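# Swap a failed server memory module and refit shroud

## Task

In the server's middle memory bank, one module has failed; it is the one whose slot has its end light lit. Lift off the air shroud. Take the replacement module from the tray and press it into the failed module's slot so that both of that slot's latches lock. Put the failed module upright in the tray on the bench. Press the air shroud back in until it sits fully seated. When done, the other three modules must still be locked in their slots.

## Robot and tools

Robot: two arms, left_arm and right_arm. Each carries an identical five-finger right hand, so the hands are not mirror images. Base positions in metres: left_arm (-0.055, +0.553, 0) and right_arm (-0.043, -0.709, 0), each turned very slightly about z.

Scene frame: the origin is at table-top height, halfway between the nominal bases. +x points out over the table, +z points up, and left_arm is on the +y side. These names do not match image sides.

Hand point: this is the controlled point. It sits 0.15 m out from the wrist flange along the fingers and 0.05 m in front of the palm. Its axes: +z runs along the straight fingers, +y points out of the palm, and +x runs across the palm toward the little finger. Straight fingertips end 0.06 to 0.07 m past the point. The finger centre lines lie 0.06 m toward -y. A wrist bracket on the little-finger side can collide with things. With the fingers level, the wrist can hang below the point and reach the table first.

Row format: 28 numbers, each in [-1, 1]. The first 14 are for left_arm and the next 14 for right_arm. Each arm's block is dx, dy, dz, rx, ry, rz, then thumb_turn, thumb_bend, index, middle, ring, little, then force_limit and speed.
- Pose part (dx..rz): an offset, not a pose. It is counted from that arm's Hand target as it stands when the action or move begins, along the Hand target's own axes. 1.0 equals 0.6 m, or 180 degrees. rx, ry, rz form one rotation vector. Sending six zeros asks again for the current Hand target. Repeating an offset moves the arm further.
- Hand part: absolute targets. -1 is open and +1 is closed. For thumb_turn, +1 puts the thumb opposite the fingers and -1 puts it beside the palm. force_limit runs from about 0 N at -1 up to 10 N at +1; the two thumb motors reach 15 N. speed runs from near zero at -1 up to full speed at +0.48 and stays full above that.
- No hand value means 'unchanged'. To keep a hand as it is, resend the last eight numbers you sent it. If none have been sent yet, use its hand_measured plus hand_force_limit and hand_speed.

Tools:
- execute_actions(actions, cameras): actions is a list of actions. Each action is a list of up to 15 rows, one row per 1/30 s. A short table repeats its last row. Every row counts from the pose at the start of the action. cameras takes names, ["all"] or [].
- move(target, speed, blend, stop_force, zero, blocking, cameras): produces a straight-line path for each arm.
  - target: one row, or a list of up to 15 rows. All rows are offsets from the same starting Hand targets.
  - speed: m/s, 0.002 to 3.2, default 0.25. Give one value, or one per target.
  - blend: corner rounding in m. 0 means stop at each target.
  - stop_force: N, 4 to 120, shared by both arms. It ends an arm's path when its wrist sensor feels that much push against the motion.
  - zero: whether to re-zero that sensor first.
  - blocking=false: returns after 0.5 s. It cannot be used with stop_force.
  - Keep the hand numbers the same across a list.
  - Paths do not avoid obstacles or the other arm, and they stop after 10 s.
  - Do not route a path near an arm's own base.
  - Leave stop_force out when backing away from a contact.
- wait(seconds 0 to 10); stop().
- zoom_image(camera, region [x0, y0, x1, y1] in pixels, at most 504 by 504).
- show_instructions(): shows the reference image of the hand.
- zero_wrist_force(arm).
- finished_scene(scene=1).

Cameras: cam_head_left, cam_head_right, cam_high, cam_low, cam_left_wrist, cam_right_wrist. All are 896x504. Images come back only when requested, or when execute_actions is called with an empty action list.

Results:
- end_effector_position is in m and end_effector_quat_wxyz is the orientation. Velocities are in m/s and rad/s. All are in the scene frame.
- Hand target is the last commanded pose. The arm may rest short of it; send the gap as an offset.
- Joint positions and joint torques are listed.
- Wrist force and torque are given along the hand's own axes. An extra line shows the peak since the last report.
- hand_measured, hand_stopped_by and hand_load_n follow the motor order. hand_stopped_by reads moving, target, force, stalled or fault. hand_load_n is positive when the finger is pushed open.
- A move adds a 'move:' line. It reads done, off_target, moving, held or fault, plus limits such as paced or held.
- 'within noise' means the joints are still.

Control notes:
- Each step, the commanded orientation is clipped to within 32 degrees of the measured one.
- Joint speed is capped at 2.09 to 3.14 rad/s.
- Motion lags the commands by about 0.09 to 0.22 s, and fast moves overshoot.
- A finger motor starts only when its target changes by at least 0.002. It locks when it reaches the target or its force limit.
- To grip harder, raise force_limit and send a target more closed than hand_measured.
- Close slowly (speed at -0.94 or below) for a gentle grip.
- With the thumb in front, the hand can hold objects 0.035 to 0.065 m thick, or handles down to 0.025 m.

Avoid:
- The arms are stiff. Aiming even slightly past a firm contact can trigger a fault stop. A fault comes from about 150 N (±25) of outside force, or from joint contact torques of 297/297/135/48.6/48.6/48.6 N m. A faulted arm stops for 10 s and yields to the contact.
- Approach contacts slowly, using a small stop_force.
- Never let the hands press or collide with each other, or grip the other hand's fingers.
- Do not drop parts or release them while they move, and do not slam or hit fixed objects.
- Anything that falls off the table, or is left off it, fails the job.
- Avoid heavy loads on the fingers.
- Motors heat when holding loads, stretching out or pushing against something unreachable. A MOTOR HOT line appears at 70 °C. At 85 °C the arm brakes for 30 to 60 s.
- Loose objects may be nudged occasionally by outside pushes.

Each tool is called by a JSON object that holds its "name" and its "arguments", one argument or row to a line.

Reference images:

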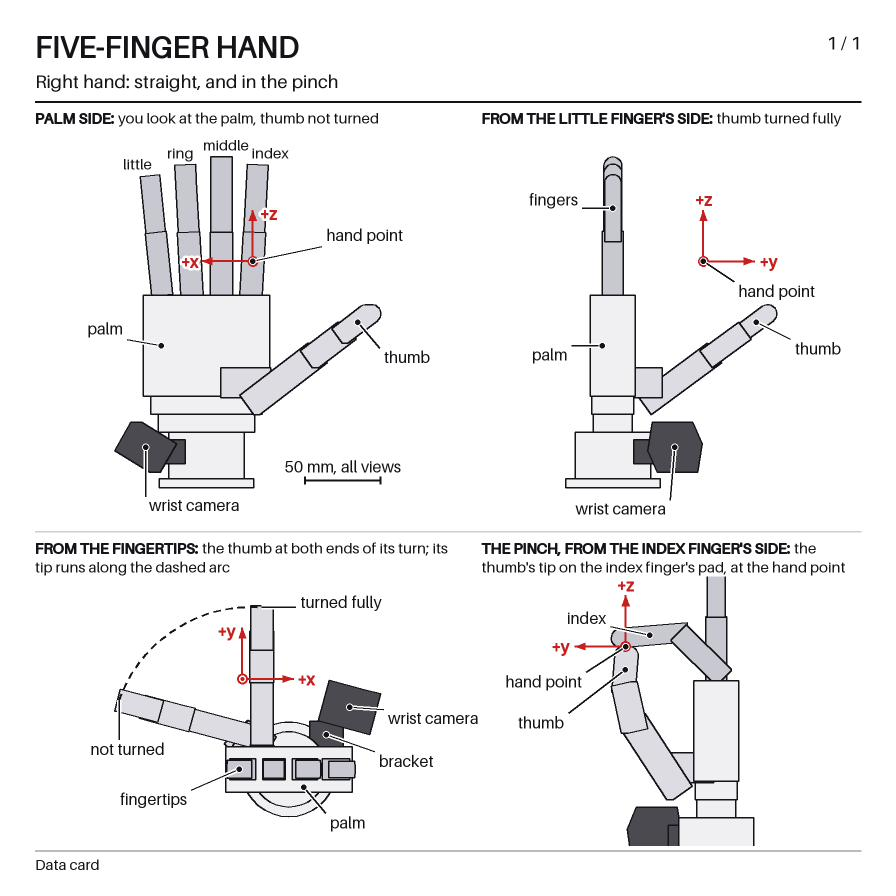

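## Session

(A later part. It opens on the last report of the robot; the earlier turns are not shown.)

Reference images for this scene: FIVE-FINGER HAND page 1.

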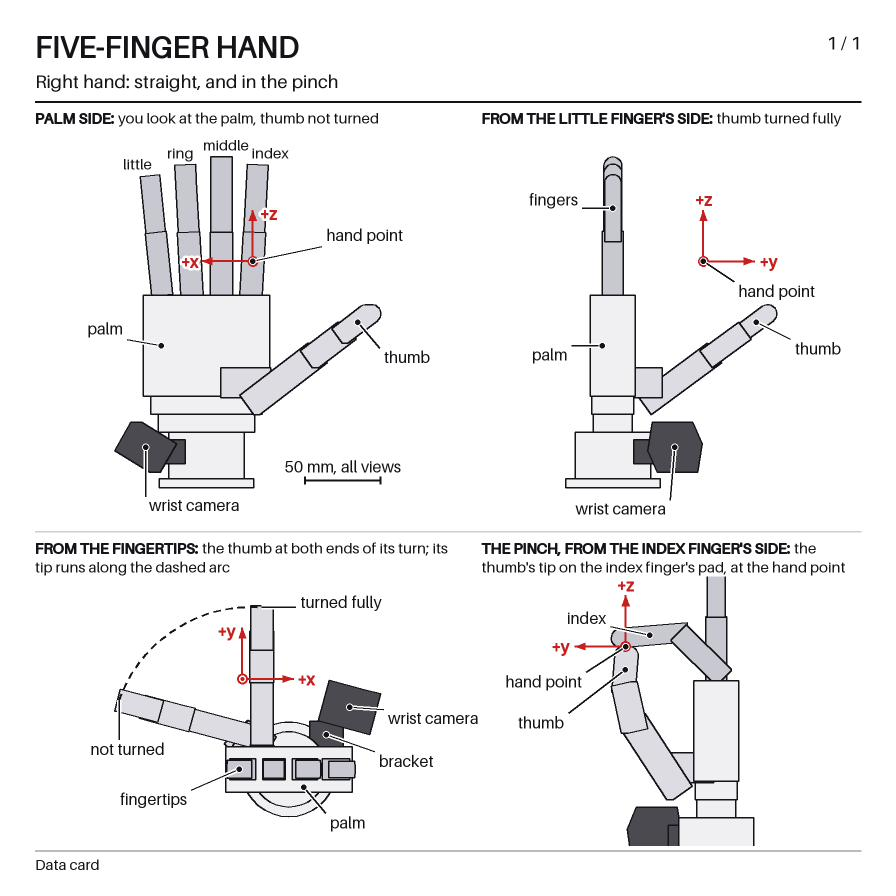

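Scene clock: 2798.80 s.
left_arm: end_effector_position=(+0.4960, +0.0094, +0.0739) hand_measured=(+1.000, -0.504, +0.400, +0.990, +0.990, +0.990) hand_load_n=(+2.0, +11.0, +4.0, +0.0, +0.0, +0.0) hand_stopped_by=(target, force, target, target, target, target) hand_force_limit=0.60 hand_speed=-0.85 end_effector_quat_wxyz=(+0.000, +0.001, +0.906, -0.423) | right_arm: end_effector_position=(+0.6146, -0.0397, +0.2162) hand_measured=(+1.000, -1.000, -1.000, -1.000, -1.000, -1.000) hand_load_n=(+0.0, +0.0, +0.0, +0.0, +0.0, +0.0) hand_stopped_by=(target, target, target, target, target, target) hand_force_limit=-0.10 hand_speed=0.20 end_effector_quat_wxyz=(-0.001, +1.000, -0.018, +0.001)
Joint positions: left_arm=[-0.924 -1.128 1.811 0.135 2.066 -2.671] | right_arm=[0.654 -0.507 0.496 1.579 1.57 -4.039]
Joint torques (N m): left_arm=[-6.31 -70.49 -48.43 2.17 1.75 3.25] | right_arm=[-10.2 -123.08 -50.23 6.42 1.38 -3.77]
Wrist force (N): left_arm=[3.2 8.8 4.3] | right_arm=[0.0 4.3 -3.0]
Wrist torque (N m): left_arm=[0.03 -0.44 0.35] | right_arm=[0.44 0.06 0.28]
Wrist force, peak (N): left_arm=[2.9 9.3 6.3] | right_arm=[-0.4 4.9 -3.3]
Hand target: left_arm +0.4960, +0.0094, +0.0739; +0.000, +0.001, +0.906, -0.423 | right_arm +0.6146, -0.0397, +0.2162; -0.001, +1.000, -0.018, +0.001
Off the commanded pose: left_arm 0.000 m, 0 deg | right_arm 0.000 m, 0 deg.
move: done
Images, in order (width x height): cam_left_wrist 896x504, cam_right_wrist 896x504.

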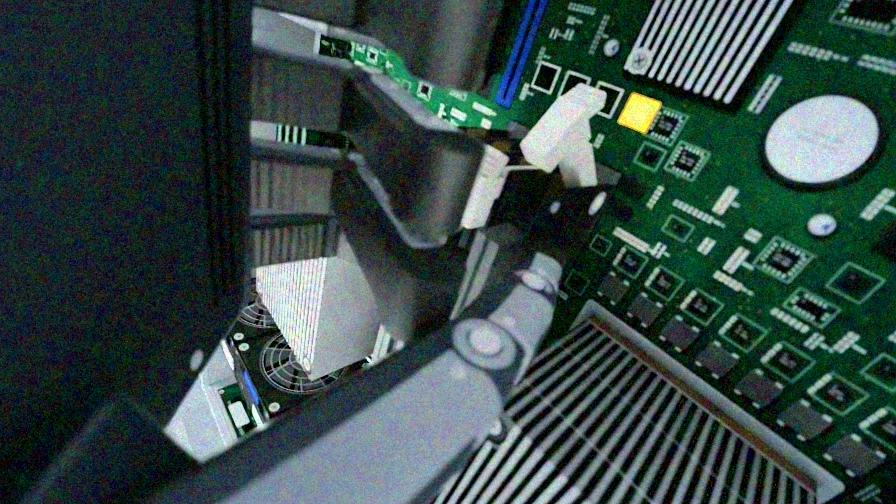

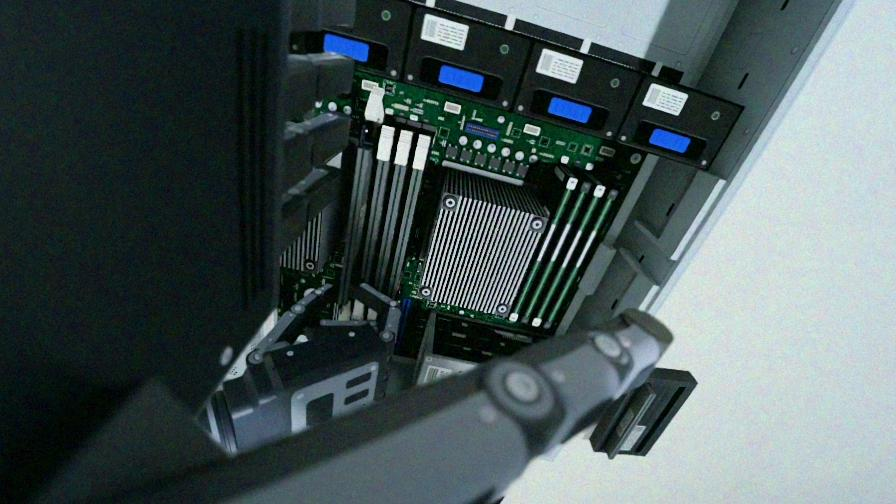

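{"name": "move", "arguments": {
  "target": [0,-0.00383,-0.00321,0,0,0,1,0.1,0.4,0.99,0.99,0.99,0.6,-0.85,0,0,0,0,0,0,1,-1,-1,-1,-1,-1,-0.1,0.2],
  "speed": 0.005,
  "cameras": ["cam_left_wrist","cam_right_wrist"]
}}

{"name": "zoom_image", "arguments": {
  "camera": "cam_right_wrist",
  "region": [280, 80, 450, 350]
}}

Scene clock: 2806.20 s.
left_arm: end_effector_position=(+0.4960, +0.0094, +0.0770) hand_measured=(+1.000, -0.504, +0.400, +0.990, +0.990, +0.990) hand_load_n=(+1.5, +7.0, +1.5, +0.0, +0.5, +0.0) hand_stopped_by=(target, force, target, target, target, target) hand_force_limit=0.60 hand_speed=-0.85 end_effector_quat_wxyz=(+0.000, +0.001, +0.906, -0.423) | right_arm: end_effector_position=(+0.6146, -0.0397, +0.2162) hand_measured=(+1.000, -1.000, -1.000, -1.000, -1.000, -1.000) hand_load_n=(+0.0, +0.0, +0.0, +0.0, +0.0, +0.0) hand_stopped_by=(target, target, target, target, target, target) hand_force_limit=-0.10 hand_speed=0.20 end_effector_quat_wxyz=(-0.001, +1.000, -0.018, +0.001)
Joint positions: left_arm=[-0.924 -1.131 1.81 0.14 2.066 -2.671] | right_arm=[0.654 -0.507 0.496 1.579 1.57 -4.039]
Joint torques (N m): left_arm=[-8.12 -66.71 -44.12 2.45 1.06 3.27] | right_arm=[-10.19 -123.25 -50.46 6.3 1.25 -3.74]
Wrist force (N): left_arm=[2.9 4.8 2.3] | right_arm=[-0.1 4.3 -3.4]
Wrist torque (N m): left_arm=[-0.08 -0.41 0.25] | right_arm=[0.47 0.08 0.28]
Wrist force, peak (N): left_arm=[3.4 9.6 4.8] | right_arm=[0.2 4.6 -3.6]
Hand target: left_arm +0.4960, +0.0094, +0.0769; +0.000, +0.001, +0.906, -0.423 | right_arm +0.6146, -0.0397, +0.2162; -0.001, +1.000, -0.018, +0.001
Off the commanded pose: left_arm 0.000 m, 0 deg | right_arm 0.000 m, 0 deg.
move: done
Images, in order (width x height): cam_left_wrist 896x504, cam_right_wrist 896x504.

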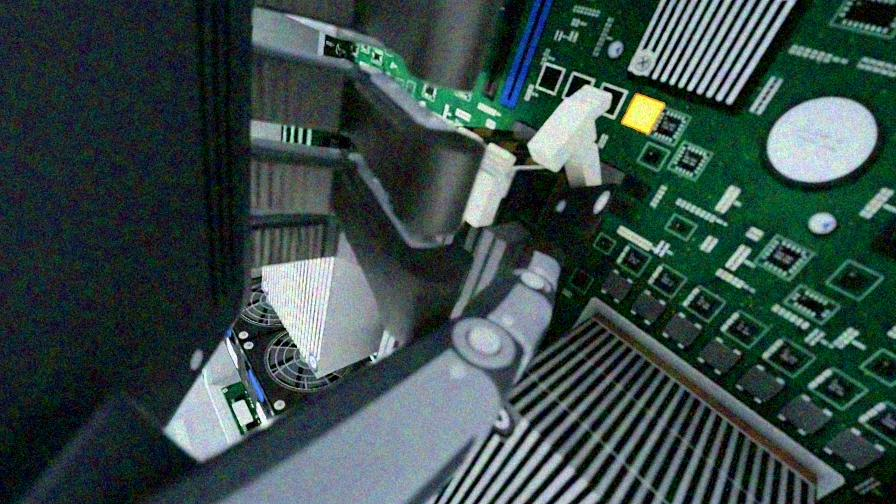

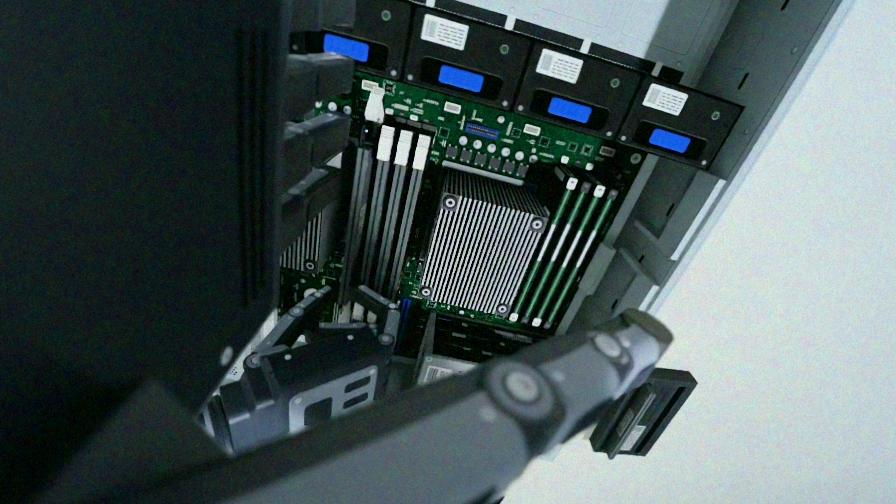

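Scaled by 1.867 from the camera's 896x504 image, which has a finer 1280x720 frame.

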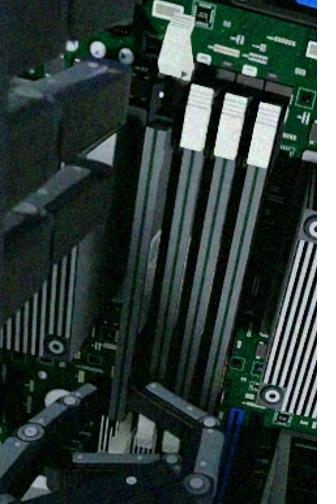

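{"name": "move", "arguments": {
  "target": [0,-0.00255,-0.00214,0,0,0,1,0.1,0.4,0.99,0.99,0.99,0.6,-0.85,0,0,0,0,0,0,1,-1,-1,-1,-1,-1,-0.1,0.2],
  "speed": 0.005,
  "cameras": ["cam_left_wrist","cam_right_wrist"]
}}

{"name": "zoom_image", "arguments": {
  "camera": "cam_right_wrist",
  "region": [300, 220, 420, 350]
}}

Scene clock: 2812.00 s.
left_arm: end_effector_position=(+0.4960, +0.0094, +0.0789) hand_measured=(+1.000, -0.502, +0.400, +0.990, +0.990, +0.990) hand_load_n=(+1.0, +4.0, +0.0, +0.0, +0.0, +0.0) hand_stopped_by=(target, force, target, target, target, target) hand_force_limit=0.60 hand_speed=-0.85 end_effector_quat_wxyz=(+0.000, +0.001, +0.906, -0.423) | right_arm: end_effector_position=(+0.6146, -0.0397, +0.2162) hand_measured=(+1.000, -1.000, -1.000, -1.000, -1.000, -1.000) hand_load_n=(+0.0, +0.0, +0.0, +0.0, +0.0, +0.0) hand_stopped_by=(target, target, target, target, target, target) hand_force_limit=-0.10 hand_speed=0.20 end_effector_quat_wxyz=(-0.001, +1.000, -0.018, +0.001)
Joint positions: left_arm=[-0.924 -1.133 1.808 0.143 2.066 -2.671] | right_arm=[0.654 -0.507 0.496 1.579 1.57 -4.039]
Joint torques (N m): left_arm=[-6.65 -66.95 -44.15 2.91 0.6 1.75] | right_arm=[-10.23 -123.28 -49.83 6.32 1.25 -3.88]
Wrist force (N): left_arm=[3.1 3.6 4.2] | right_arm=[-0.6 4.3 -3.3]
Wrist torque (N m): left_arm=[0.05 -0.48 0.23] | right_arm=[0.45 0.16 0.24]
Wrist force, peak (N): left_arm=[3.5 5.4 2.4] | right_arm=[0.0 4.6 -3.6]
Hand target: left_arm +0.4960, +0.0094, +0.0789; +0.000, +0.001, +0.906, -0.423 | right_arm +0.6146, -0.0397, +0.2162; -0.001, +1.000, -0.018, +0.001
Off the commanded pose: left_arm 0.000 m, 0 deg | right_arm 0.000 m, 0 deg.
move: done
Images, in order (width x height): cam_left_wrist 896x504, cam_right_wrist 896x504.

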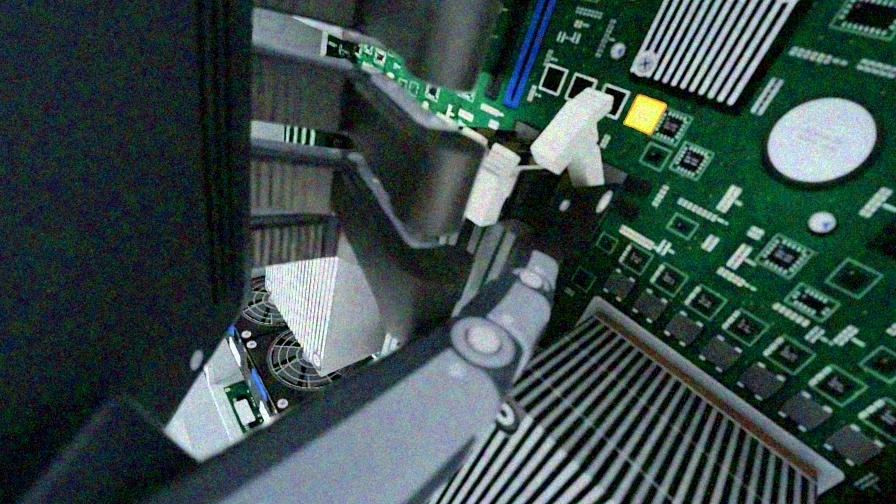

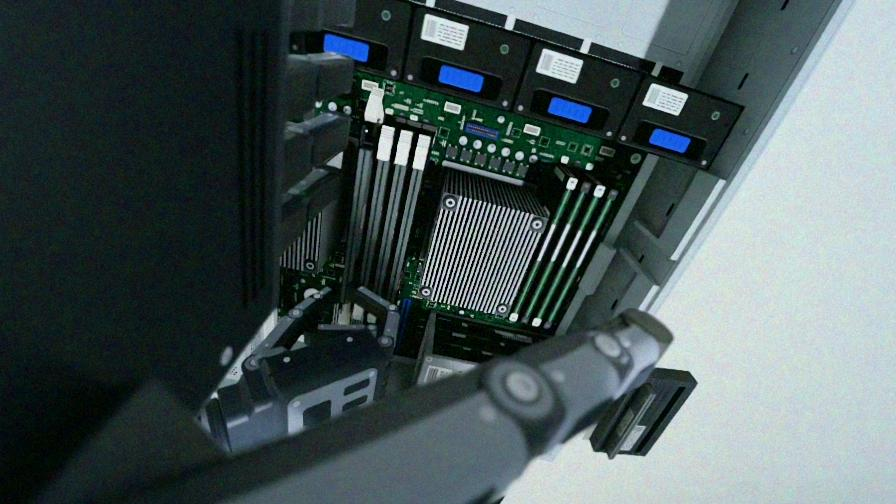

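Scaled by 3.877 from the camera's 896x504 image, which has a finer 1280x720 frame.

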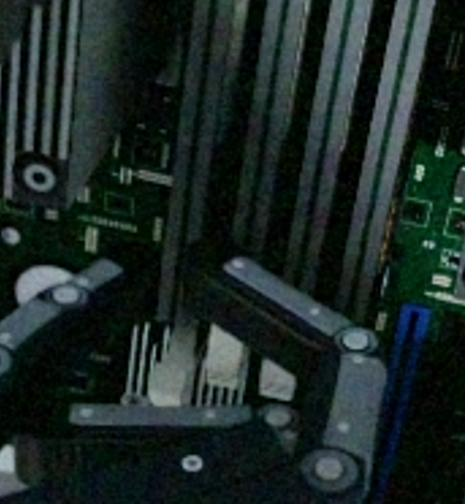

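{"name": "zoom_image", "arguments": {
  "camera": "cam_left_wrist",
  "region": [440, 180, 620, 340]
}}

Scaled by 2.800 from the camera's 896x504 image, which has a finer 1280x720 frame.

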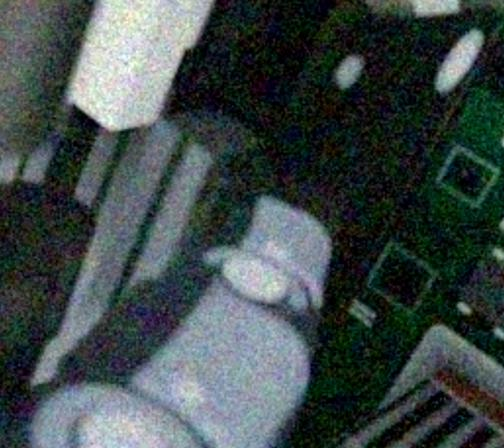

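{"name": "move", "arguments": {
  "target": [0,-0.00766,-0.00643,0,0,0,1,0.1,0.4,0.99,0.99,0.99,0.6,-0.85,0,0,0,0,0,0,1,-1,-1,-1,-1,-1,-0.1,0.2],
  "speed": 0.01,
  "cameras": ["cam_left_wrist","cam_right_wrist"]
}}

{"name": "zoom_image", "arguments": {
  "camera": "cam_right_wrist",
  "region": [300, 220, 420, 350]
}}

{"name": "zoom_image", "arguments": {
  "camera": "cam_left_wrist",
  "region": [440, 180, 620, 340]
}}

Scene clock: 2847.97 s.
left_arm: end_effector_position=(+0.4960, +0.0094, +0.0850) hand_measured=(+1.000, -0.502, +0.400, +0.990, +0.990, +0.990) hand_load_n=(+1.0, +3.5, +0.0, +0.0, +0.0, +0.0) hand_stopped_by=(target, force, target, target, target, target) hand_force_limit=0.60 hand_speed=-0.85 end_effector_quat_wxyz=(+0.000, +0.001, +0.906, -0.423) | right_arm: end_effector_position=(+0.6146, -0.0397, +0.2162) hand_measured=(+1.000, -1.000, -1.000, -1.000, -1.000, -1.000) hand_load_n=(+0.0, +0.0, -0.5, +0.0, +0.0, +0.5) hand_stopped_by=(target, target, target, target, target, target) hand_force_limit=-0.10 hand_speed=0.20 end_effector_quat_wxyz=(-0.001, +1.000, -0.018, +0.001)
Joint positions: left_arm=[-0.924 -1.14 1.805 0.153 2.066 -2.671] | right_arm=[0.654 -0.507 0.496 1.579 1.57 -4.039]
Joint torques (N m): left_arm=[-8.74 -59.83 -41.59 1.45 -0.34 0.66] | right_arm=[-11.28 -123.82 -50.36 6.36 1.42 -3.63]
Wrist force (N): left_arm=[3.5 3.5 4.5] | right_arm=[-0.3 4.3 -3.3]
Wrist torque (N m): left_arm=[0.01 -0.56 0.25] | right_arm=[0.45 0.11 0.27]
Wrist force, peak (N): left_arm=[3.7 3.9 4.3] | right_arm=[-0.2 4.4 -3.8]
Hand target: left_arm +0.4960, +0.0094, +0.0849; +0.000, +0.001, +0.906, -0.423 | right_arm +0.6146, -0.0397, +0.2162; -0.001, +1.000, -0.018, +0.001
Off the commanded pose: left_arm 0.000 m, 0 deg | right_arm 0.000 m, 0 deg.
move: done
Images, in order (width x height): cam_left_wrist 896x504, cam_right_wrist 896x504.

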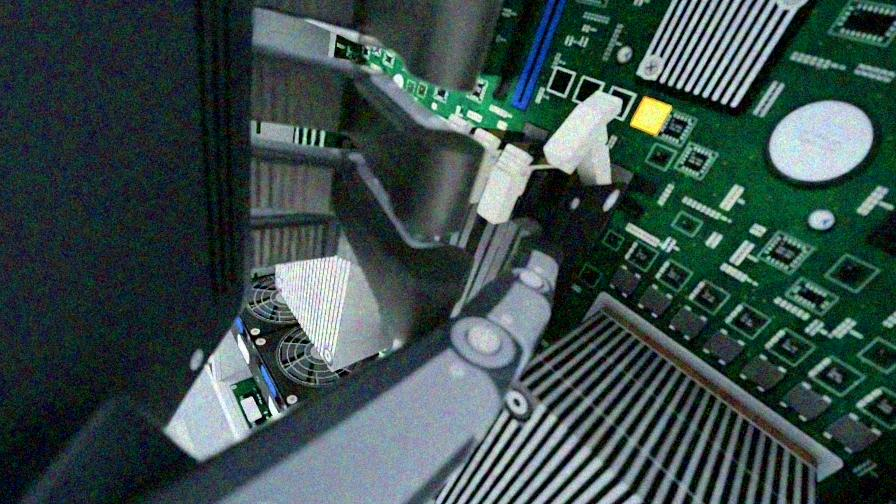

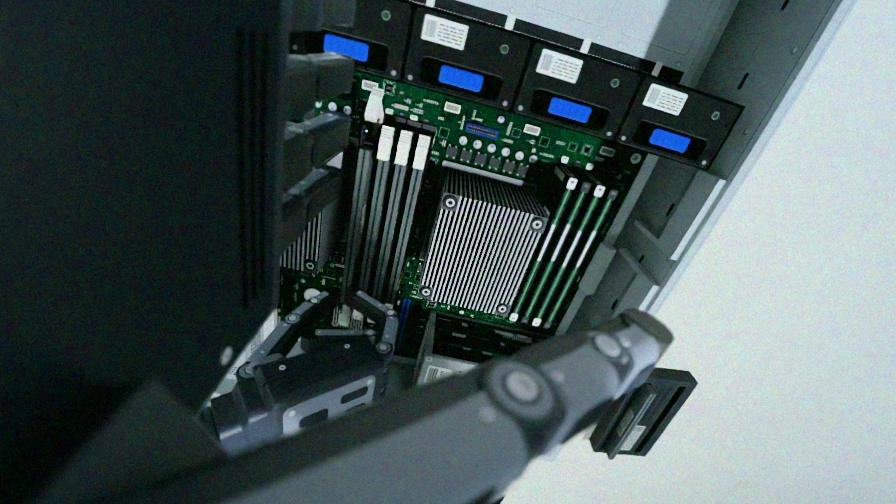

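Scaled by 3.877 from the camera's 896x504 image, which has a finer 1280x720 frame.

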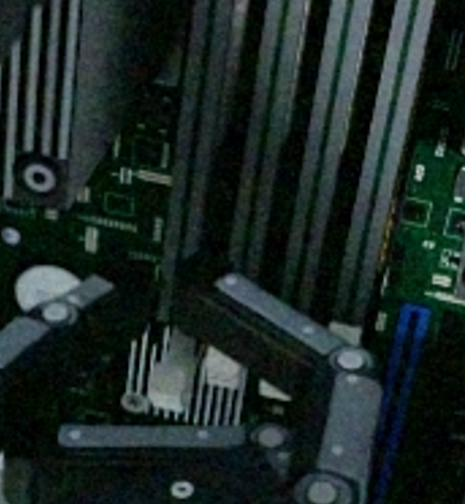

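Scaled by 2.800 from the camera's 896x504 image, which has a finer 1280x720 frame.

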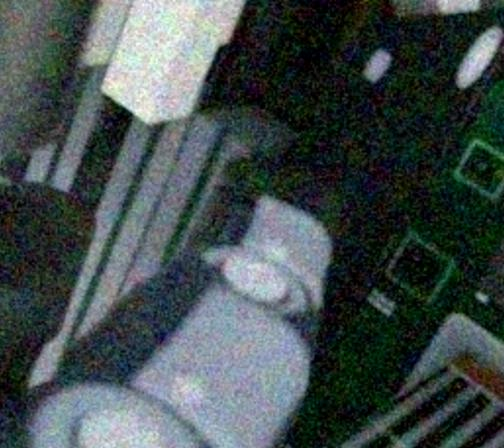

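{"name": "move", "arguments": {
  "target": [0,0,0,0,0,0,1,-0.8,0.4,0.99,0.99,0.99,-0.1,0.0,0,0,0,0,0,0,1,-1,-1,-1,-1,-1,-0.1,0.2],
  "speed": 0.01
}}

{"name": "move", "arguments": {
  "target": [0,0.0107,-0.0128,0,0,0,1,-0.8,0.4,0.99,0.99,0.99,-0.1,0.0,0,0,0,0,0,0,1,-1,-1,-1,-1,-1,-0.1,0.2],
  "speed": 0.03
}}

{"name": "move", "arguments": {
  "target": [0,0.0128,0.0107,0,0,0,1,-0.8,0.4,0.99,0.99,0.99,-0.1,0.0,0,0,0,0,0,0,1,-1,-1,-1,-1,-1,-0.1,0.2],
  "speed": 0.008,
  "stop_force": 4,
  "cameras": ["cam_left_wrist"]
}}

Scene clock: 2861.87 s.
left_arm: end_effector_position=(+0.4960, +0.0094, +0.0849) hand_measured=(+1.000, -0.800, +0.400, +0.990, +0.990, +0.990) hand_load_n=(+0.0, +0.0, +0.0, +0.0, +0.0, +0.0) hand_stopped_by=(target, target, target, target, target, target) hand_force_limit=-0.10 hand_speed=0.00 end_effector_quat_wxyz=(+0.000, +0.001, +0.906, -0.423) | right_arm: end_effector_position=(+0.6146, -0.0397, +0.2162) hand_measured=(+1.000, -1.000, -1.000, -1.000, -1.000, -1.000) hand_load_n=(+0.0, +0.0, +0.0, +0.0, +0.0, +0.0) hand_stopped_by=(target, target, target, target, target, target) hand_force_limit=-0.10 hand_speed=0.20 end_effector_quat_wxyz=(-0.001, +1.000, -0.018, +0.001)
Joint positions: left_arm=[-0.924 -1.14 1.805 0.153 2.066 -2.671] | right_arm=[0.654 -0.507 0.496 1.579 1.57 -4.039]
Joint torques (N m): left_arm=[-8 -53.14 -22.99 -0.36 -0.29 -0.3] | right_arm=[-9.29 -124.48 -50.56 6.31 1.16 -3.6]
Wrist force (N): left_arm=[3.7 3.5 4.2] | right_arm=[0.2 4.3 -3.3]
Wrist torque (N m): left_arm=[0.04 -0.57 0.26] | right_arm=[0.44 0.03 0.30]
Wrist force, peak (N): left_arm=[3.4 3.8 5.0] | right_arm=[-0.2 4.6 -3.6]
Hand target: left_arm +0.4960, +0.0094, +0.0849; +0.000, +0.001, +0.906, -0.423 | right_arm +0.6146, -0.0397, +0.2162; -0.001, +1.000, -0.018, +0.001
Off the commanded pose: left_arm 0.000 m, 0 deg | right_arm 0.000 m, 0 deg.
move: done

Scene clock: 2862.57 s.
left_arm: end_effector_position=(+0.4960, +0.0196, +0.0849) hand_measured=(+1.000, -0.800, +0.400, +0.990, +0.990, +0.990) hand_load_n=(+0.0, +0.0, +0.0, +0.0, +0.5, +0.0) hand_stopped_by=(target, target, target, target, target, target) hand_force_limit=-0.10 hand_speed=0.00 end_effector_quat_wxyz=(+0.000, +0.001, +0.906, -0.423) | right_arm: end_effector_position=(+0.6146, -0.0397, +0.2162) hand_measured=(+1.000, -1.000, -1.000, -1.000, -1.000, -1.000) hand_load_n=(+0.0, +0.0, +0.0, +0.0, +0.0, +0.0) hand_stopped_by=(target, target, target, target, target, target) hand_force_limit=-0.10 hand_speed=0.20 end_effector_quat_wxyz=(-0.001, +1.000, -0.018, +0.001)
Joint positions: left_arm=[-0.913 -1.147 1.817 0.152 2.073 -2.662] | right_arm=[0.654 -0.507 0.496 1.579 1.57 -4.039]
Joint torques (N m): left_arm=[-8.11 -58.02 -38.99 -0.06 0.47 1.08] | right_arm=[-9.82 -122.91 -50.47 6.31 1.35 -3.76]
Wrist force (N): left_arm=[3.5 3.4 4.0] | right_arm=[-0.3 4.0 -3.4]
Wrist torque (N m): left_arm=[0.04 -0.54 0.22] | right_arm=[0.41 0.11 0.26]
Wrist force, peak (N): left_arm=[3.7 3.5 4.7] | right_arm=[0.2 4.5 -3.5]
Hand target: left_arm +0.4960, +0.0194, +0.0849; +0.000, +0.001, +0.906, -0.423 | right_arm +0.6146, -0.0397, +0.2162; -0.001, +1.000, -0.018, +0.001
Off the commanded pose: left_arm 0.000 m, 0 deg | right_arm 0.000 m, 0 deg.
move: done

Scene clock: 2864.83 s.
left_arm: end_effector_position=(+0.4960, +0.0194, +0.0768) hand_measured=(+1.000, -0.800, +0.400, +0.990, +0.990, +0.990) hand_load_n=(+0.0, +0.0, -2.5, +0.0, +0.0, +0.0) hand_stopped_by=(target, target, target, target, target, target) hand_force_limit=-0.10 hand_speed=0.00 end_effector_quat_wxyz=(+0.000, +0.001, +0.906, -0.423) | right_arm: end_effector_position=(+0.6146, -0.0397, +0.2162) hand_measured=(+1.000, -1.000, -1.000, -1.000, -1.000, -1.000) hand_load_n=(+0.0, +0.0, +0.0, +0.0, +0.0, +0.0) hand_stopped_by=(target, target, target, target, target, target) hand_force_limit=-0.10 hand_speed=0.20 end_effector_quat_wxyz=(-0.001, +1.000, -0.018, +0.001)
Joint positions: left_arm=[-0.914 -1.138 1.822 0.139 2.073 -2.662] | right_arm=[0.654 -0.507 0.496 1.579 1.57 -4.039]
Joint torques (N m): left_arm=[-7.21 -73.91 -43.76 3.97 -0.89 -3.21] | right_arm=[-10.38 -122.99 -50.26 6.5 1.26 -3.61]
Wrist force (N): left_arm=[4.4 1.5 2.4] | right_arm=[-0.2 4.5 -3.2]
Wrist torque (N m): left_arm=[-0.01 -0.60 0.23] | right_arm=[0.47 0.09 0.28]
Wrist force, peak (N): left_arm=[4.0 3.6 4.6] | right_arm=[-0.2 4.6 -3.4]
Hand target: left_arm +0.4960, +0.0194, +0.0768; +0.000, +0.001, +0.906, -0.423 (not the last commanded pose) | right_arm +0.6146, -0.0397, +0.2162; -0.001, +1.000, -0.018, +0.001
Off the commanded pose: left_arm 0.002 m, 0 deg | right_arm 0.000 m, 0 deg.
move: contact (left_arm)
Images, in order (width x height): cam_left_wrist 896x504.

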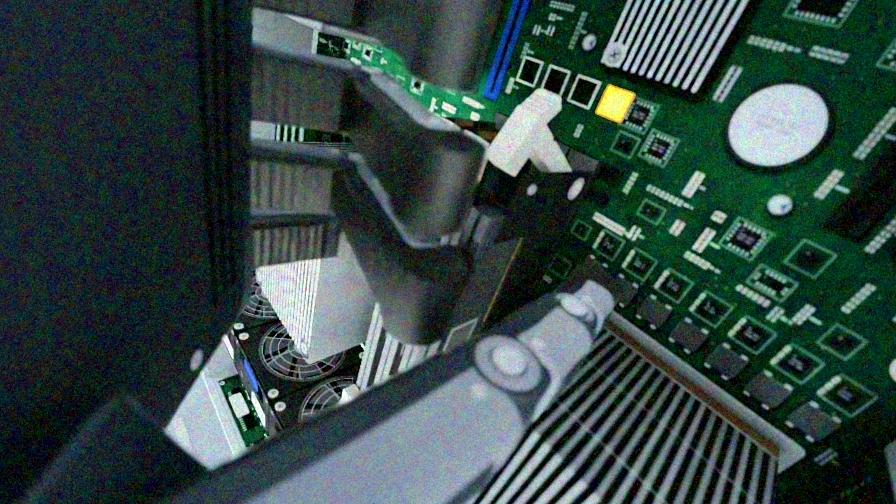

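{"name": "move", "arguments": {
  "target": [0,-0.01047,-0.00879,0,0,0,1,-0.8,0.4,0.99,0.99,0.99,-0.1,0.0,0,0,0,0,0,0,1,-1,-1,-1,-1,-1,-0.1,0.2],
  "speed": 0.03
}}

{"name": "move", "arguments": {
  "target": [-0.025,-0.01479,0.01762,0,0,0,1,-0.8,0.4,0.99,0.99,0.99,-0.1,0.0,0,0,0,0,0,0,1,-1,-1,-1,-1,-1,-0.1,0.2],
  "speed": 0.03
}}

{"name": "move", "arguments": {
  "target": [0,0.02043,0.01715,0,0,0,1,-0.8,0.4,0.99,0.99,0.99,-0.1,0.0,0,0,0,0,0,0,1,-1,-1,-1,-1,-1,-0.1,0.2],
  "speed": 0.01,
  "stop_force": 4,
  "cameras": ["cam_left_wrist","cam_right_wrist"]
}}

Scene clock: 2933.03 s.
left_arm: end_effector_position=(+0.4960, +0.0194, +0.0852) hand_measured=(+1.000, -0.800, +0.400, +0.990, +0.990, +0.990) hand_load_n=(+0.0, +0.0, +0.0, +0.0, +0.0, +0.0) hand_stopped_by=(target, target, target, target, target, target) hand_force_limit=-0.10 hand_speed=0.00 end_effector_quat_wxyz=(+0.000, +0.001, +0.906, -0.423) | right_arm: end_effector_position=(+0.6146, -0.0397, +0.2162) hand_measured=(+1.000, -1.000, -1.000, -1.000, -1.000, -1.000) hand_load_n=(+0.0, +0.0, +0.0, +0.0, +0.0, +0.0) hand_stopped_by=(target, target, target, target, target, target) hand_force_limit=-0.10 hand_speed=0.20 end_effector_quat_wxyz=(-0.001, +1.000, -0.018, +0.001)
Joint positions: left_arm=[-0.914 -1.147 1.817 0.153 2.073 -2.662] | right_arm=[0.654 -0.507 0.496 1.579 1.57 -4.039]
Joint torques (N m): left_arm=[-4.39 -53.57 -37.71 0.28 -1.09 -3] | right_arm=[-9.6 -123.46 -50.36 6.31 1.37 -3.78]
Wrist force (N): left_arm=[3.3 3.5 4.7] | right_arm=[-0.3 4.1 -3.4]
Wrist torque (N m): left_arm=[0.00 -0.53 0.20] | right_arm=[0.44 0.11 0.27]
Wrist force, peak (N): left_arm=[3.8 3.8 4.3] | right_arm=[-0.2 4.5 -3.7]
Hand target: left_arm +0.4960, +0.0195, +0.0850; +0.000, +0.001, +0.906, -0.423 | right_arm +0.6146, -0.0397, +0.2162; -0.001, +1.000, -0.018, +0.001
Off the commanded pose: left_arm 0.000 m, 0 deg | right_arm 0.000 m, 0 deg.
move: done

Scene clock: 2933.97 s.
left_arm: end_effector_position=(+0.5111, +0.0055, +0.0851) hand_measured=(+1.000, -0.800, +0.400, +0.990, +0.990, +0.990) hand_load_n=(+0.0, -0.5, +0.0, +0.0, +0.0, +0.0) hand_stopped_by=(target, target, target, target, target, target) hand_force_limit=-0.10 hand_speed=0.00 end_effector_quat_wxyz=(+0.000, +0.001, +0.906, -0.423) | right_arm: end_effector_position=(+0.6146, -0.0397, +0.2162) hand_measured=(+1.000, -1.000, -1.000, -1.000, -1.000, -1.000) hand_load_n=(+0.0, +0.0, +0.0, +0.0, +0.0, +0.0) hand_stopped_by=(target, target, target, target, target, target) hand_force_limit=-0.10 hand_speed=0.20 end_effector_quat_wxyz=(-0.001, +1.000, -0.018, +0.001)
Joint positions: left_arm=[-0.909 -1.119 1.773 0.17 2.076 -2.658] | right_arm=[0.654 -0.507 0.496 1.579 1.57 -4.039]
Joint torques (N m): left_arm=[-2.16 -76.14 -21.24 0.68 2.9 3.34] | right_arm=[-9.52 -122.51 -50.38 6.34 1.27 -3.69]
Wrist force (N): left_arm=[3.4 3.9 4.2] | right_arm=[0.0 4.4 -3.8]
Wrist torque (N m): left_arm=[0.08 -0.53 0.21] | right_arm=[0.50 0.08 0.29]
Wrist force, peak (N): left_arm=[3.7 3.6 5.0] | right_arm=[0.0 4.4 -3.8]
Hand target: left_arm +0.5110, +0.0056, +0.0850; +0.000, +0.001, +0.906, -0.423 | right_arm +0.6146, -0.0397, +0.2162; -0.001, +1.000, -0.018, +0.001
Off the commanded pose: left_arm 0.000 m, 0 deg | right_arm 0.000 m, 0 deg.
move: done

Scene clock: 2936.77 s.
left_arm: end_effector_position=(+0.5110, +0.0056, +0.0697) hand_measured=(+1.000, -0.800, +0.400, +0.990, +0.990, +0.990) hand_load_n=(+0.0, +0.5, -2.5, +0.0, +0.0, +0.0) hand_stopped_by=(target, target, target, target, target, target) hand_force_limit=-0.10 hand_speed=0.00 end_effector_quat_wxyz=(+0.000, +0.001, +0.906, -0.423) | right_arm: end_effector_position=(+0.6146, -0.0397, +0.2162) hand_measured=(+1.000, -1.000, -1.000, -1.000, -1.000, -1.000) hand_load_n=(+0.0, +0.0, +0.0, +0.0, +0.0, +0.0) hand_stopped_by=(target, target, target, target, target, target) hand_force_limit=-0.10 hand_speed=0.20 end_effector_quat_wxyz=(-0.001, +1.000, -0.018, +0.001)
Joint positions: left_arm=[-0.909 -1.103 1.782 0.146 2.076 -2.658] | right_arm=[0.654 -0.507 0.496 1.579 1.57 -4.039]
Joint torques (N m): left_arm=[-8.9 -73.67 -43.27 4.82 0.53 -2.33] | right_arm=[-11.04 -124.32 -50.13 6.29 1.35 -3.59]
Wrist force (N): left_arm=[3.6 -1.5 2.0] | right_arm=[0.0 4.4 -3.4]
Wrist torque (N m): left_arm=[-0.03 -0.47 0.17] | right_arm=[0.48 0.06 0.30]
Wrist force, peak (N): left_arm=[3.8 3.8 4.6] | right_arm=[-0.1 4.6 -3.5]
Hand target: left_arm +0.5110, +0.0056, +0.0697; +0.000, +0.001, +0.906, -0.423 (not the last commanded pose) | right_arm +0.6146, -0.0397, +0.2162; -0.001, +1.000, -0.018, +0.001
Off the commanded pose: left_arm 0.001 m, 0 deg | right_arm 0.000 m, 0 deg.
move: contact (left_arm)
Images, in order (width x height): cam_left_wrist 896x504, cam_right_wrist 896x504.

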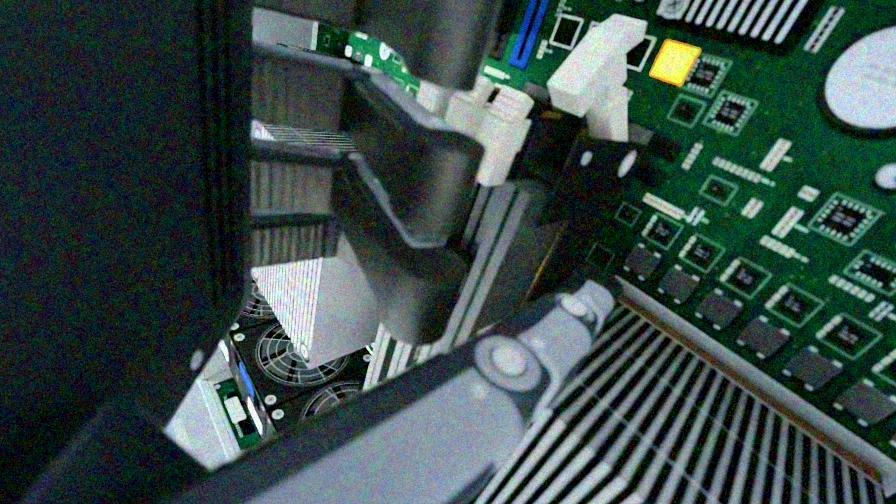

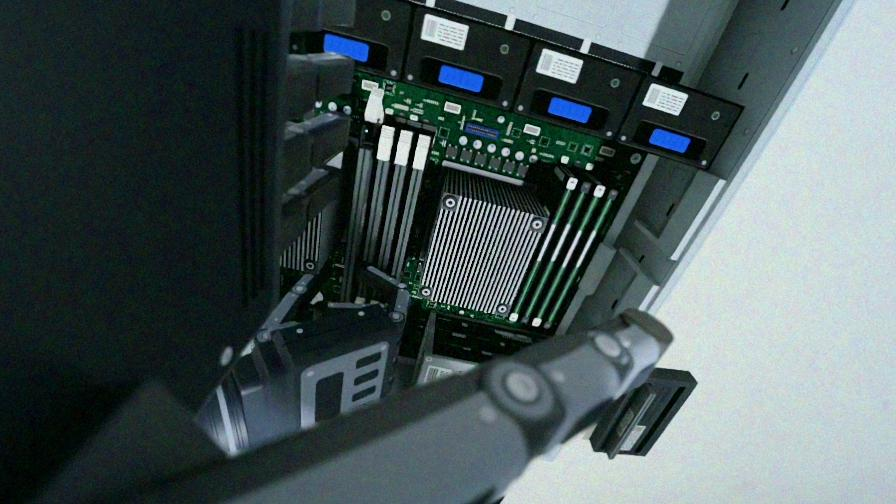

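{"name": "move", "arguments": {
  "target": [0,-0.00038,-0.00032,0,0,0,1,-0.8,0.4,0.99,0.99,0.99,-0.1,0.0,0,0,0,0,0,0,1,-1,-1,-1,-1,-1,-0.1,0.2],
  "speed": 0.01
}}

{"name": "move", "arguments": {
  "target": [0,0.00482,-0.00575,0,0,0,1,-0.8,0.4,0.99,0.99,0.99,-0.1,0.0,0,0,0,0,0,0,1,-1,-1,-1,-1,-1,-0.1,0.2],
  "speed": 0.006,
  "stop_force": 5
}}

{"name": "move", "arguments": {
  "target": [0,0,0,0,0,0,1,0.1,0.4,0.99,0.99,0.99,0.6,-0.85,0,0,0,0,0,0,1,-1,-1,-1,-1,-1,-0.1,0.2],
  "speed": 0.01,
  "cameras": ["cam_left_wrist"]
}}

Scene clock: 2945.20 s.
left_arm: end_effector_position=(+0.5110, +0.0056, +0.0700) hand_measured=(+1.000, -0.800, +0.400, +0.990, +0.990, +0.990) hand_load_n=(+0.0, +0.0, -0.5, +0.0, +0.0, +0.0) hand_stopped_by=(target, target, target, target, target, target) hand_force_limit=-0.10 hand_speed=0.00 end_effector_quat_wxyz=(+0.000, +0.001, +0.906, -0.423) | right_arm: end_effector_position=(+0.6146, -0.0397, +0.2162) hand_measured=(+1.000, -1.000, -1.000, -1.000, -1.000, -1.000) hand_load_n=(+0.0, +0.0, +0.0, +0.0, +0.0, +0.0) hand_stopped_by=(target, target, target, target, target, target) hand_force_limit=-0.10 hand_speed=0.20 end_effector_quat_wxyz=(-0.001, +1.000, -0.018, +0.001)
Joint positions: left_arm=[-0.909 -1.103 1.782 0.146 2.076 -2.658] | right_arm=[0.654 -0.507 0.496 1.579 1.57 -4.039]
Joint torques (N m): left_arm=[-6.84 -74.44 -44.14 3.8 0.13 -1.78] | right_arm=[-10.44 -122.76 -50.24 6.38 1.3 -3.53]
Wrist force (N): left_arm=[3.3 1.7 3.8] | right_arm=[0.0 4.0 -3.5]
Wrist torque (N m): left_arm=[-0.01 -0.51 0.19] | right_arm=[0.43 0.07 0.27]
Wrist force, peak (N): left_arm=[4.7 -1.8 1.8] | right_arm=[0.0 4.7 -3.6]
Hand target: left_arm +0.5110, +0.0056, +0.0700; +0.000, +0.001, +0.906, -0.423 | right_arm +0.6146, -0.0397, +0.2162; -0.001, +1.000, -0.018, +0.001
Off the commanded pose: left_arm 0.000 m, 0 deg | right_arm 0.000 m, 0 deg.
move: done

Scene clock: 2946.83 s.
left_arm: end_effector_position=(+0.5110, +0.0089, +0.0700) hand_measured=(+1.000, -0.800, +0.400, +0.990, +0.990, +0.990) hand_load_n=(+0.0, +0.0, +2.0, +0.0, +0.0, +0.0) hand_stopped_by=(target, target, target, target, target, target) hand_force_limit=-0.10 hand_speed=0.00 end_effector_quat_wxyz=(+0.000, +0.001, +0.906, -0.423) | right_arm: end_effector_position=(+0.6146, -0.0397, +0.2162) hand_measured=(+1.000, -1.000, -1.000, -1.000, -1.000, -1.000) hand_load_n=(+0.0, -0.5, +0.0, +0.0, +0.0, +0.0) hand_stopped_by=(target, target, target, target, target, target) hand_force_limit=-0.10 hand_speed=0.20 end_effector_quat_wxyz=(-0.001, +1.000, -0.018, +0.001)
Joint positions: left_arm=[-0.906 -1.106 1.786 0.146 2.079 -2.655] | right_arm=[0.654 -0.507 0.496 1.579 1.57 -4.039]
Joint torques (N m): left_arm=[-7.2 -52.97 -41.36 4.19 -1.89 -3.42] | right_arm=[-10.99 -122.85 -49.74 6.43 1.36 -3.61]
Wrist force (N): left_arm=[3.5 -2.2 7.0] | right_arm=[0.1 4.3 -3.4]
Wrist torque (N m): left_arm=[0.01 -0.49 0.21] | right_arm=[0.46 0.05 0.28]
Wrist force, peak (N): left_arm=[4.6 -4.8 7.6] | right_arm=[-0.1 4.5 -3.5]
Hand target: left_arm +0.5110, +0.0089, +0.0700; +0.000, +0.001, +0.906, -0.423 (not the last commanded pose) | right_arm +0.6146, -0.0397, +0.2162; -0.001, +1.000, -0.018, +0.001
Off the commanded pose: left_arm 0.001 m, 0 deg | right_arm 0.000 m, 0 deg.
move: contact (left_arm)

Scene clock: 2948.63 s.
left_arm: end_effector_position=(+0.5110, +0.0089, +0.0700) hand_measured=(+1.000, -0.474, +0.400, +0.990, +0.990, +0.990) hand_load_n=(+1.5, +12.5, +2.5, -0.5, +0.0, +0.0) hand_stopped_by=(target, force, target, target, target, target) hand_force_limit=0.60 hand_speed=-0.85 end_effector_quat_wxyz=(+0.000, +0.001, +0.906, -0.423) | right_arm: end_effector_position=(+0.6146, -0.0397, +0.2162) hand_measured=(+1.000, -1.000, -1.000, -1.000, -1.000, -1.000) hand_load_n=(+0.0, +0.0, +0.0, +0.0, +0.0, +0.0) hand_stopped_by=(target, target, target, target, target, target) hand_force_limit=-0.10 hand_speed=0.20 end_effector_quat_wxyz=(-0.001, +1.000, -0.018, +0.001)
Joint positions: left_arm=[-0.906 -1.106 1.786 0.146 2.079 -2.655] | right_arm=[0.654 -0.507 0.496 1.579 1.57 -4.039]
Joint torques (N m): left_arm=[-8.76 -54.46 -41.41 4.4 -1.18 -3.11] | right_arm=[-9.24 -123.12 -50.27 6.36 1.2 -3.58]
Wrist force (N): left_arm=[4.5 0.8 3.0] | right_arm=[-0.1 4.3 -3.1]
Wrist torque (N m): left_arm=[-0.07 -0.51 0.35] | right_arm=[0.43 0.07 0.28]
Wrist force, peak (N): left_arm=[4.3 -2.5 7.2] | right_arm=[0.0 4.6 -3.5]
Hand target: left_arm +0.5110, +0.0089, +0.0700; +0.000, +0.001, +0.906, -0.423 | right_arm +0.6146, -0.0397, +0.2162; -0.001, +1.000, -0.018, +0.001
Off the commanded pose: left_arm 0.000 m, 0 deg | right_arm 0.000 m, 0 deg.
move: done
Images, in order (width x height): cam_left_wrist 896x504.

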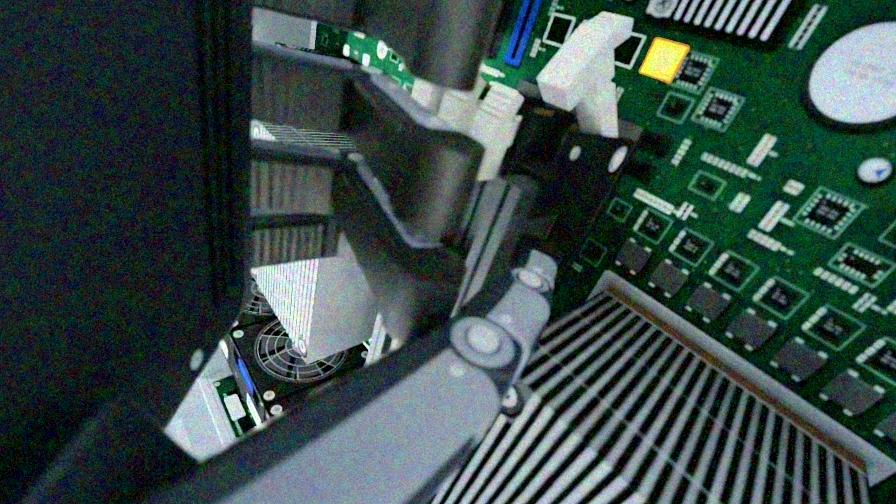

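{"name": "move", "arguments": {
  "target": [0,-0.00255,-0.00214,0,0,0,1,0.1,0.4,0.99,0.99,0.99,0.6,-0.85,0,0,0,0,0,0,1,-1,-1,-1,-1,-1,-0.1,0.2],
  "speed": 0.004,
  "cameras": ["cam_left_wrist"]
}}

{"name": "zoom_image", "arguments": {
  "camera": "cam_left_wrist",
  "region": [440, 80, 660, 340]
}}

Scene clock: 2953.27 s.
left_arm: end_effector_position=(+0.5110, +0.0089, +0.0720) hand_measured=(+1.000, -0.474, +0.400, +0.990, +0.990, +0.990) hand_load_n=(+1.5, +11.5, +4.0, +0.0, +0.0, +0.0) hand_stopped_by=(target, force, target, target, target, target) hand_force_limit=0.60 hand_speed=-0.85 end_effector_quat_wxyz=(+0.000, +0.001, +0.906, -0.423) | right_arm: end_effector_position=(+0.6146, -0.0397, +0.2162) hand_measured=(+1.000, -1.000, -1.000, -1.000, -1.000, -1.000) hand_load_n=(+0.0, +0.0, +0.0, +0.0, +0.0, +0.0) hand_stopped_by=(target, target, target, target, target, target) hand_force_limit=-0.10 hand_speed=0.20 end_effector_quat_wxyz=(-0.001, +1.000, -0.018, +0.001)
Joint positions: left_arm=[-0.906 -1.108 1.784 0.149 2.079 -2.655] | right_arm=[0.654 -0.507 0.496 1.579 1.57 -4.039]
Joint torques (N m): left_arm=[-7.84 -68.93 -41.89 3.71 1.5 -3.01] | right_arm=[-10.82 -122.29 -50.18 6.43 1.02 -3.6]
Wrist force (N): left_arm=[3.1 3.5 5.1] | right_arm=[-0.4 4.1 -3.3]
Wrist torque (N m): left_arm=[0.01 -0.50 0.35] | right_arm=[0.43 0.12 0.25]
Wrist force, peak (N): left_arm=[3.5 3.6 4.9] | right_arm=[-0.3 4.7 -3.6]
Hand target: left_arm +0.5110, +0.0089, +0.0720; +0.000, +0.001, +0.906, -0.423 | right_arm +0.6146, -0.0397, +0.2162; -0.001, +1.000, -0.018, +0.001
Off the commanded pose: left_arm 0.000 m, 0 deg | right_arm 0.000 m, 0 deg.
move: done
Images, in order (width x height): cam_left_wrist 896x504.

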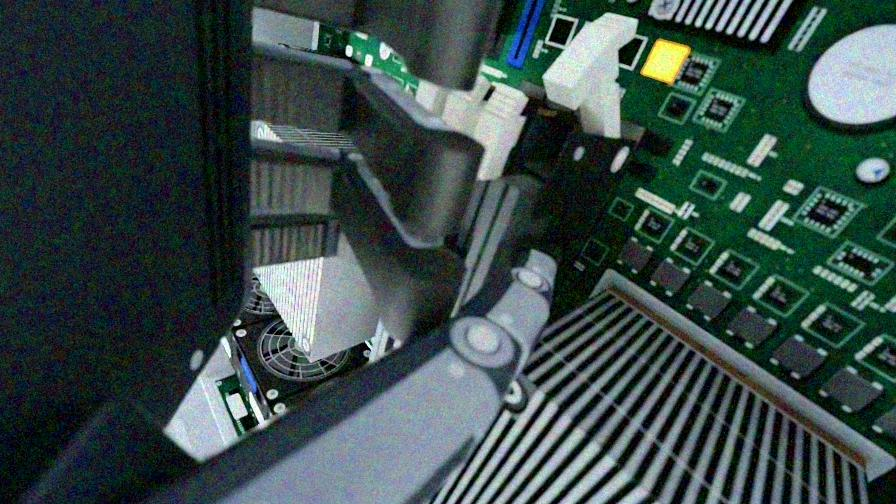

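Scaled by 1.938 from the camera's 896x504 image, which has a finer 1280x720 frame.

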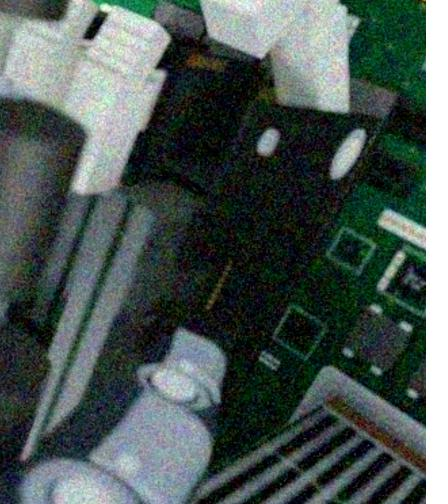

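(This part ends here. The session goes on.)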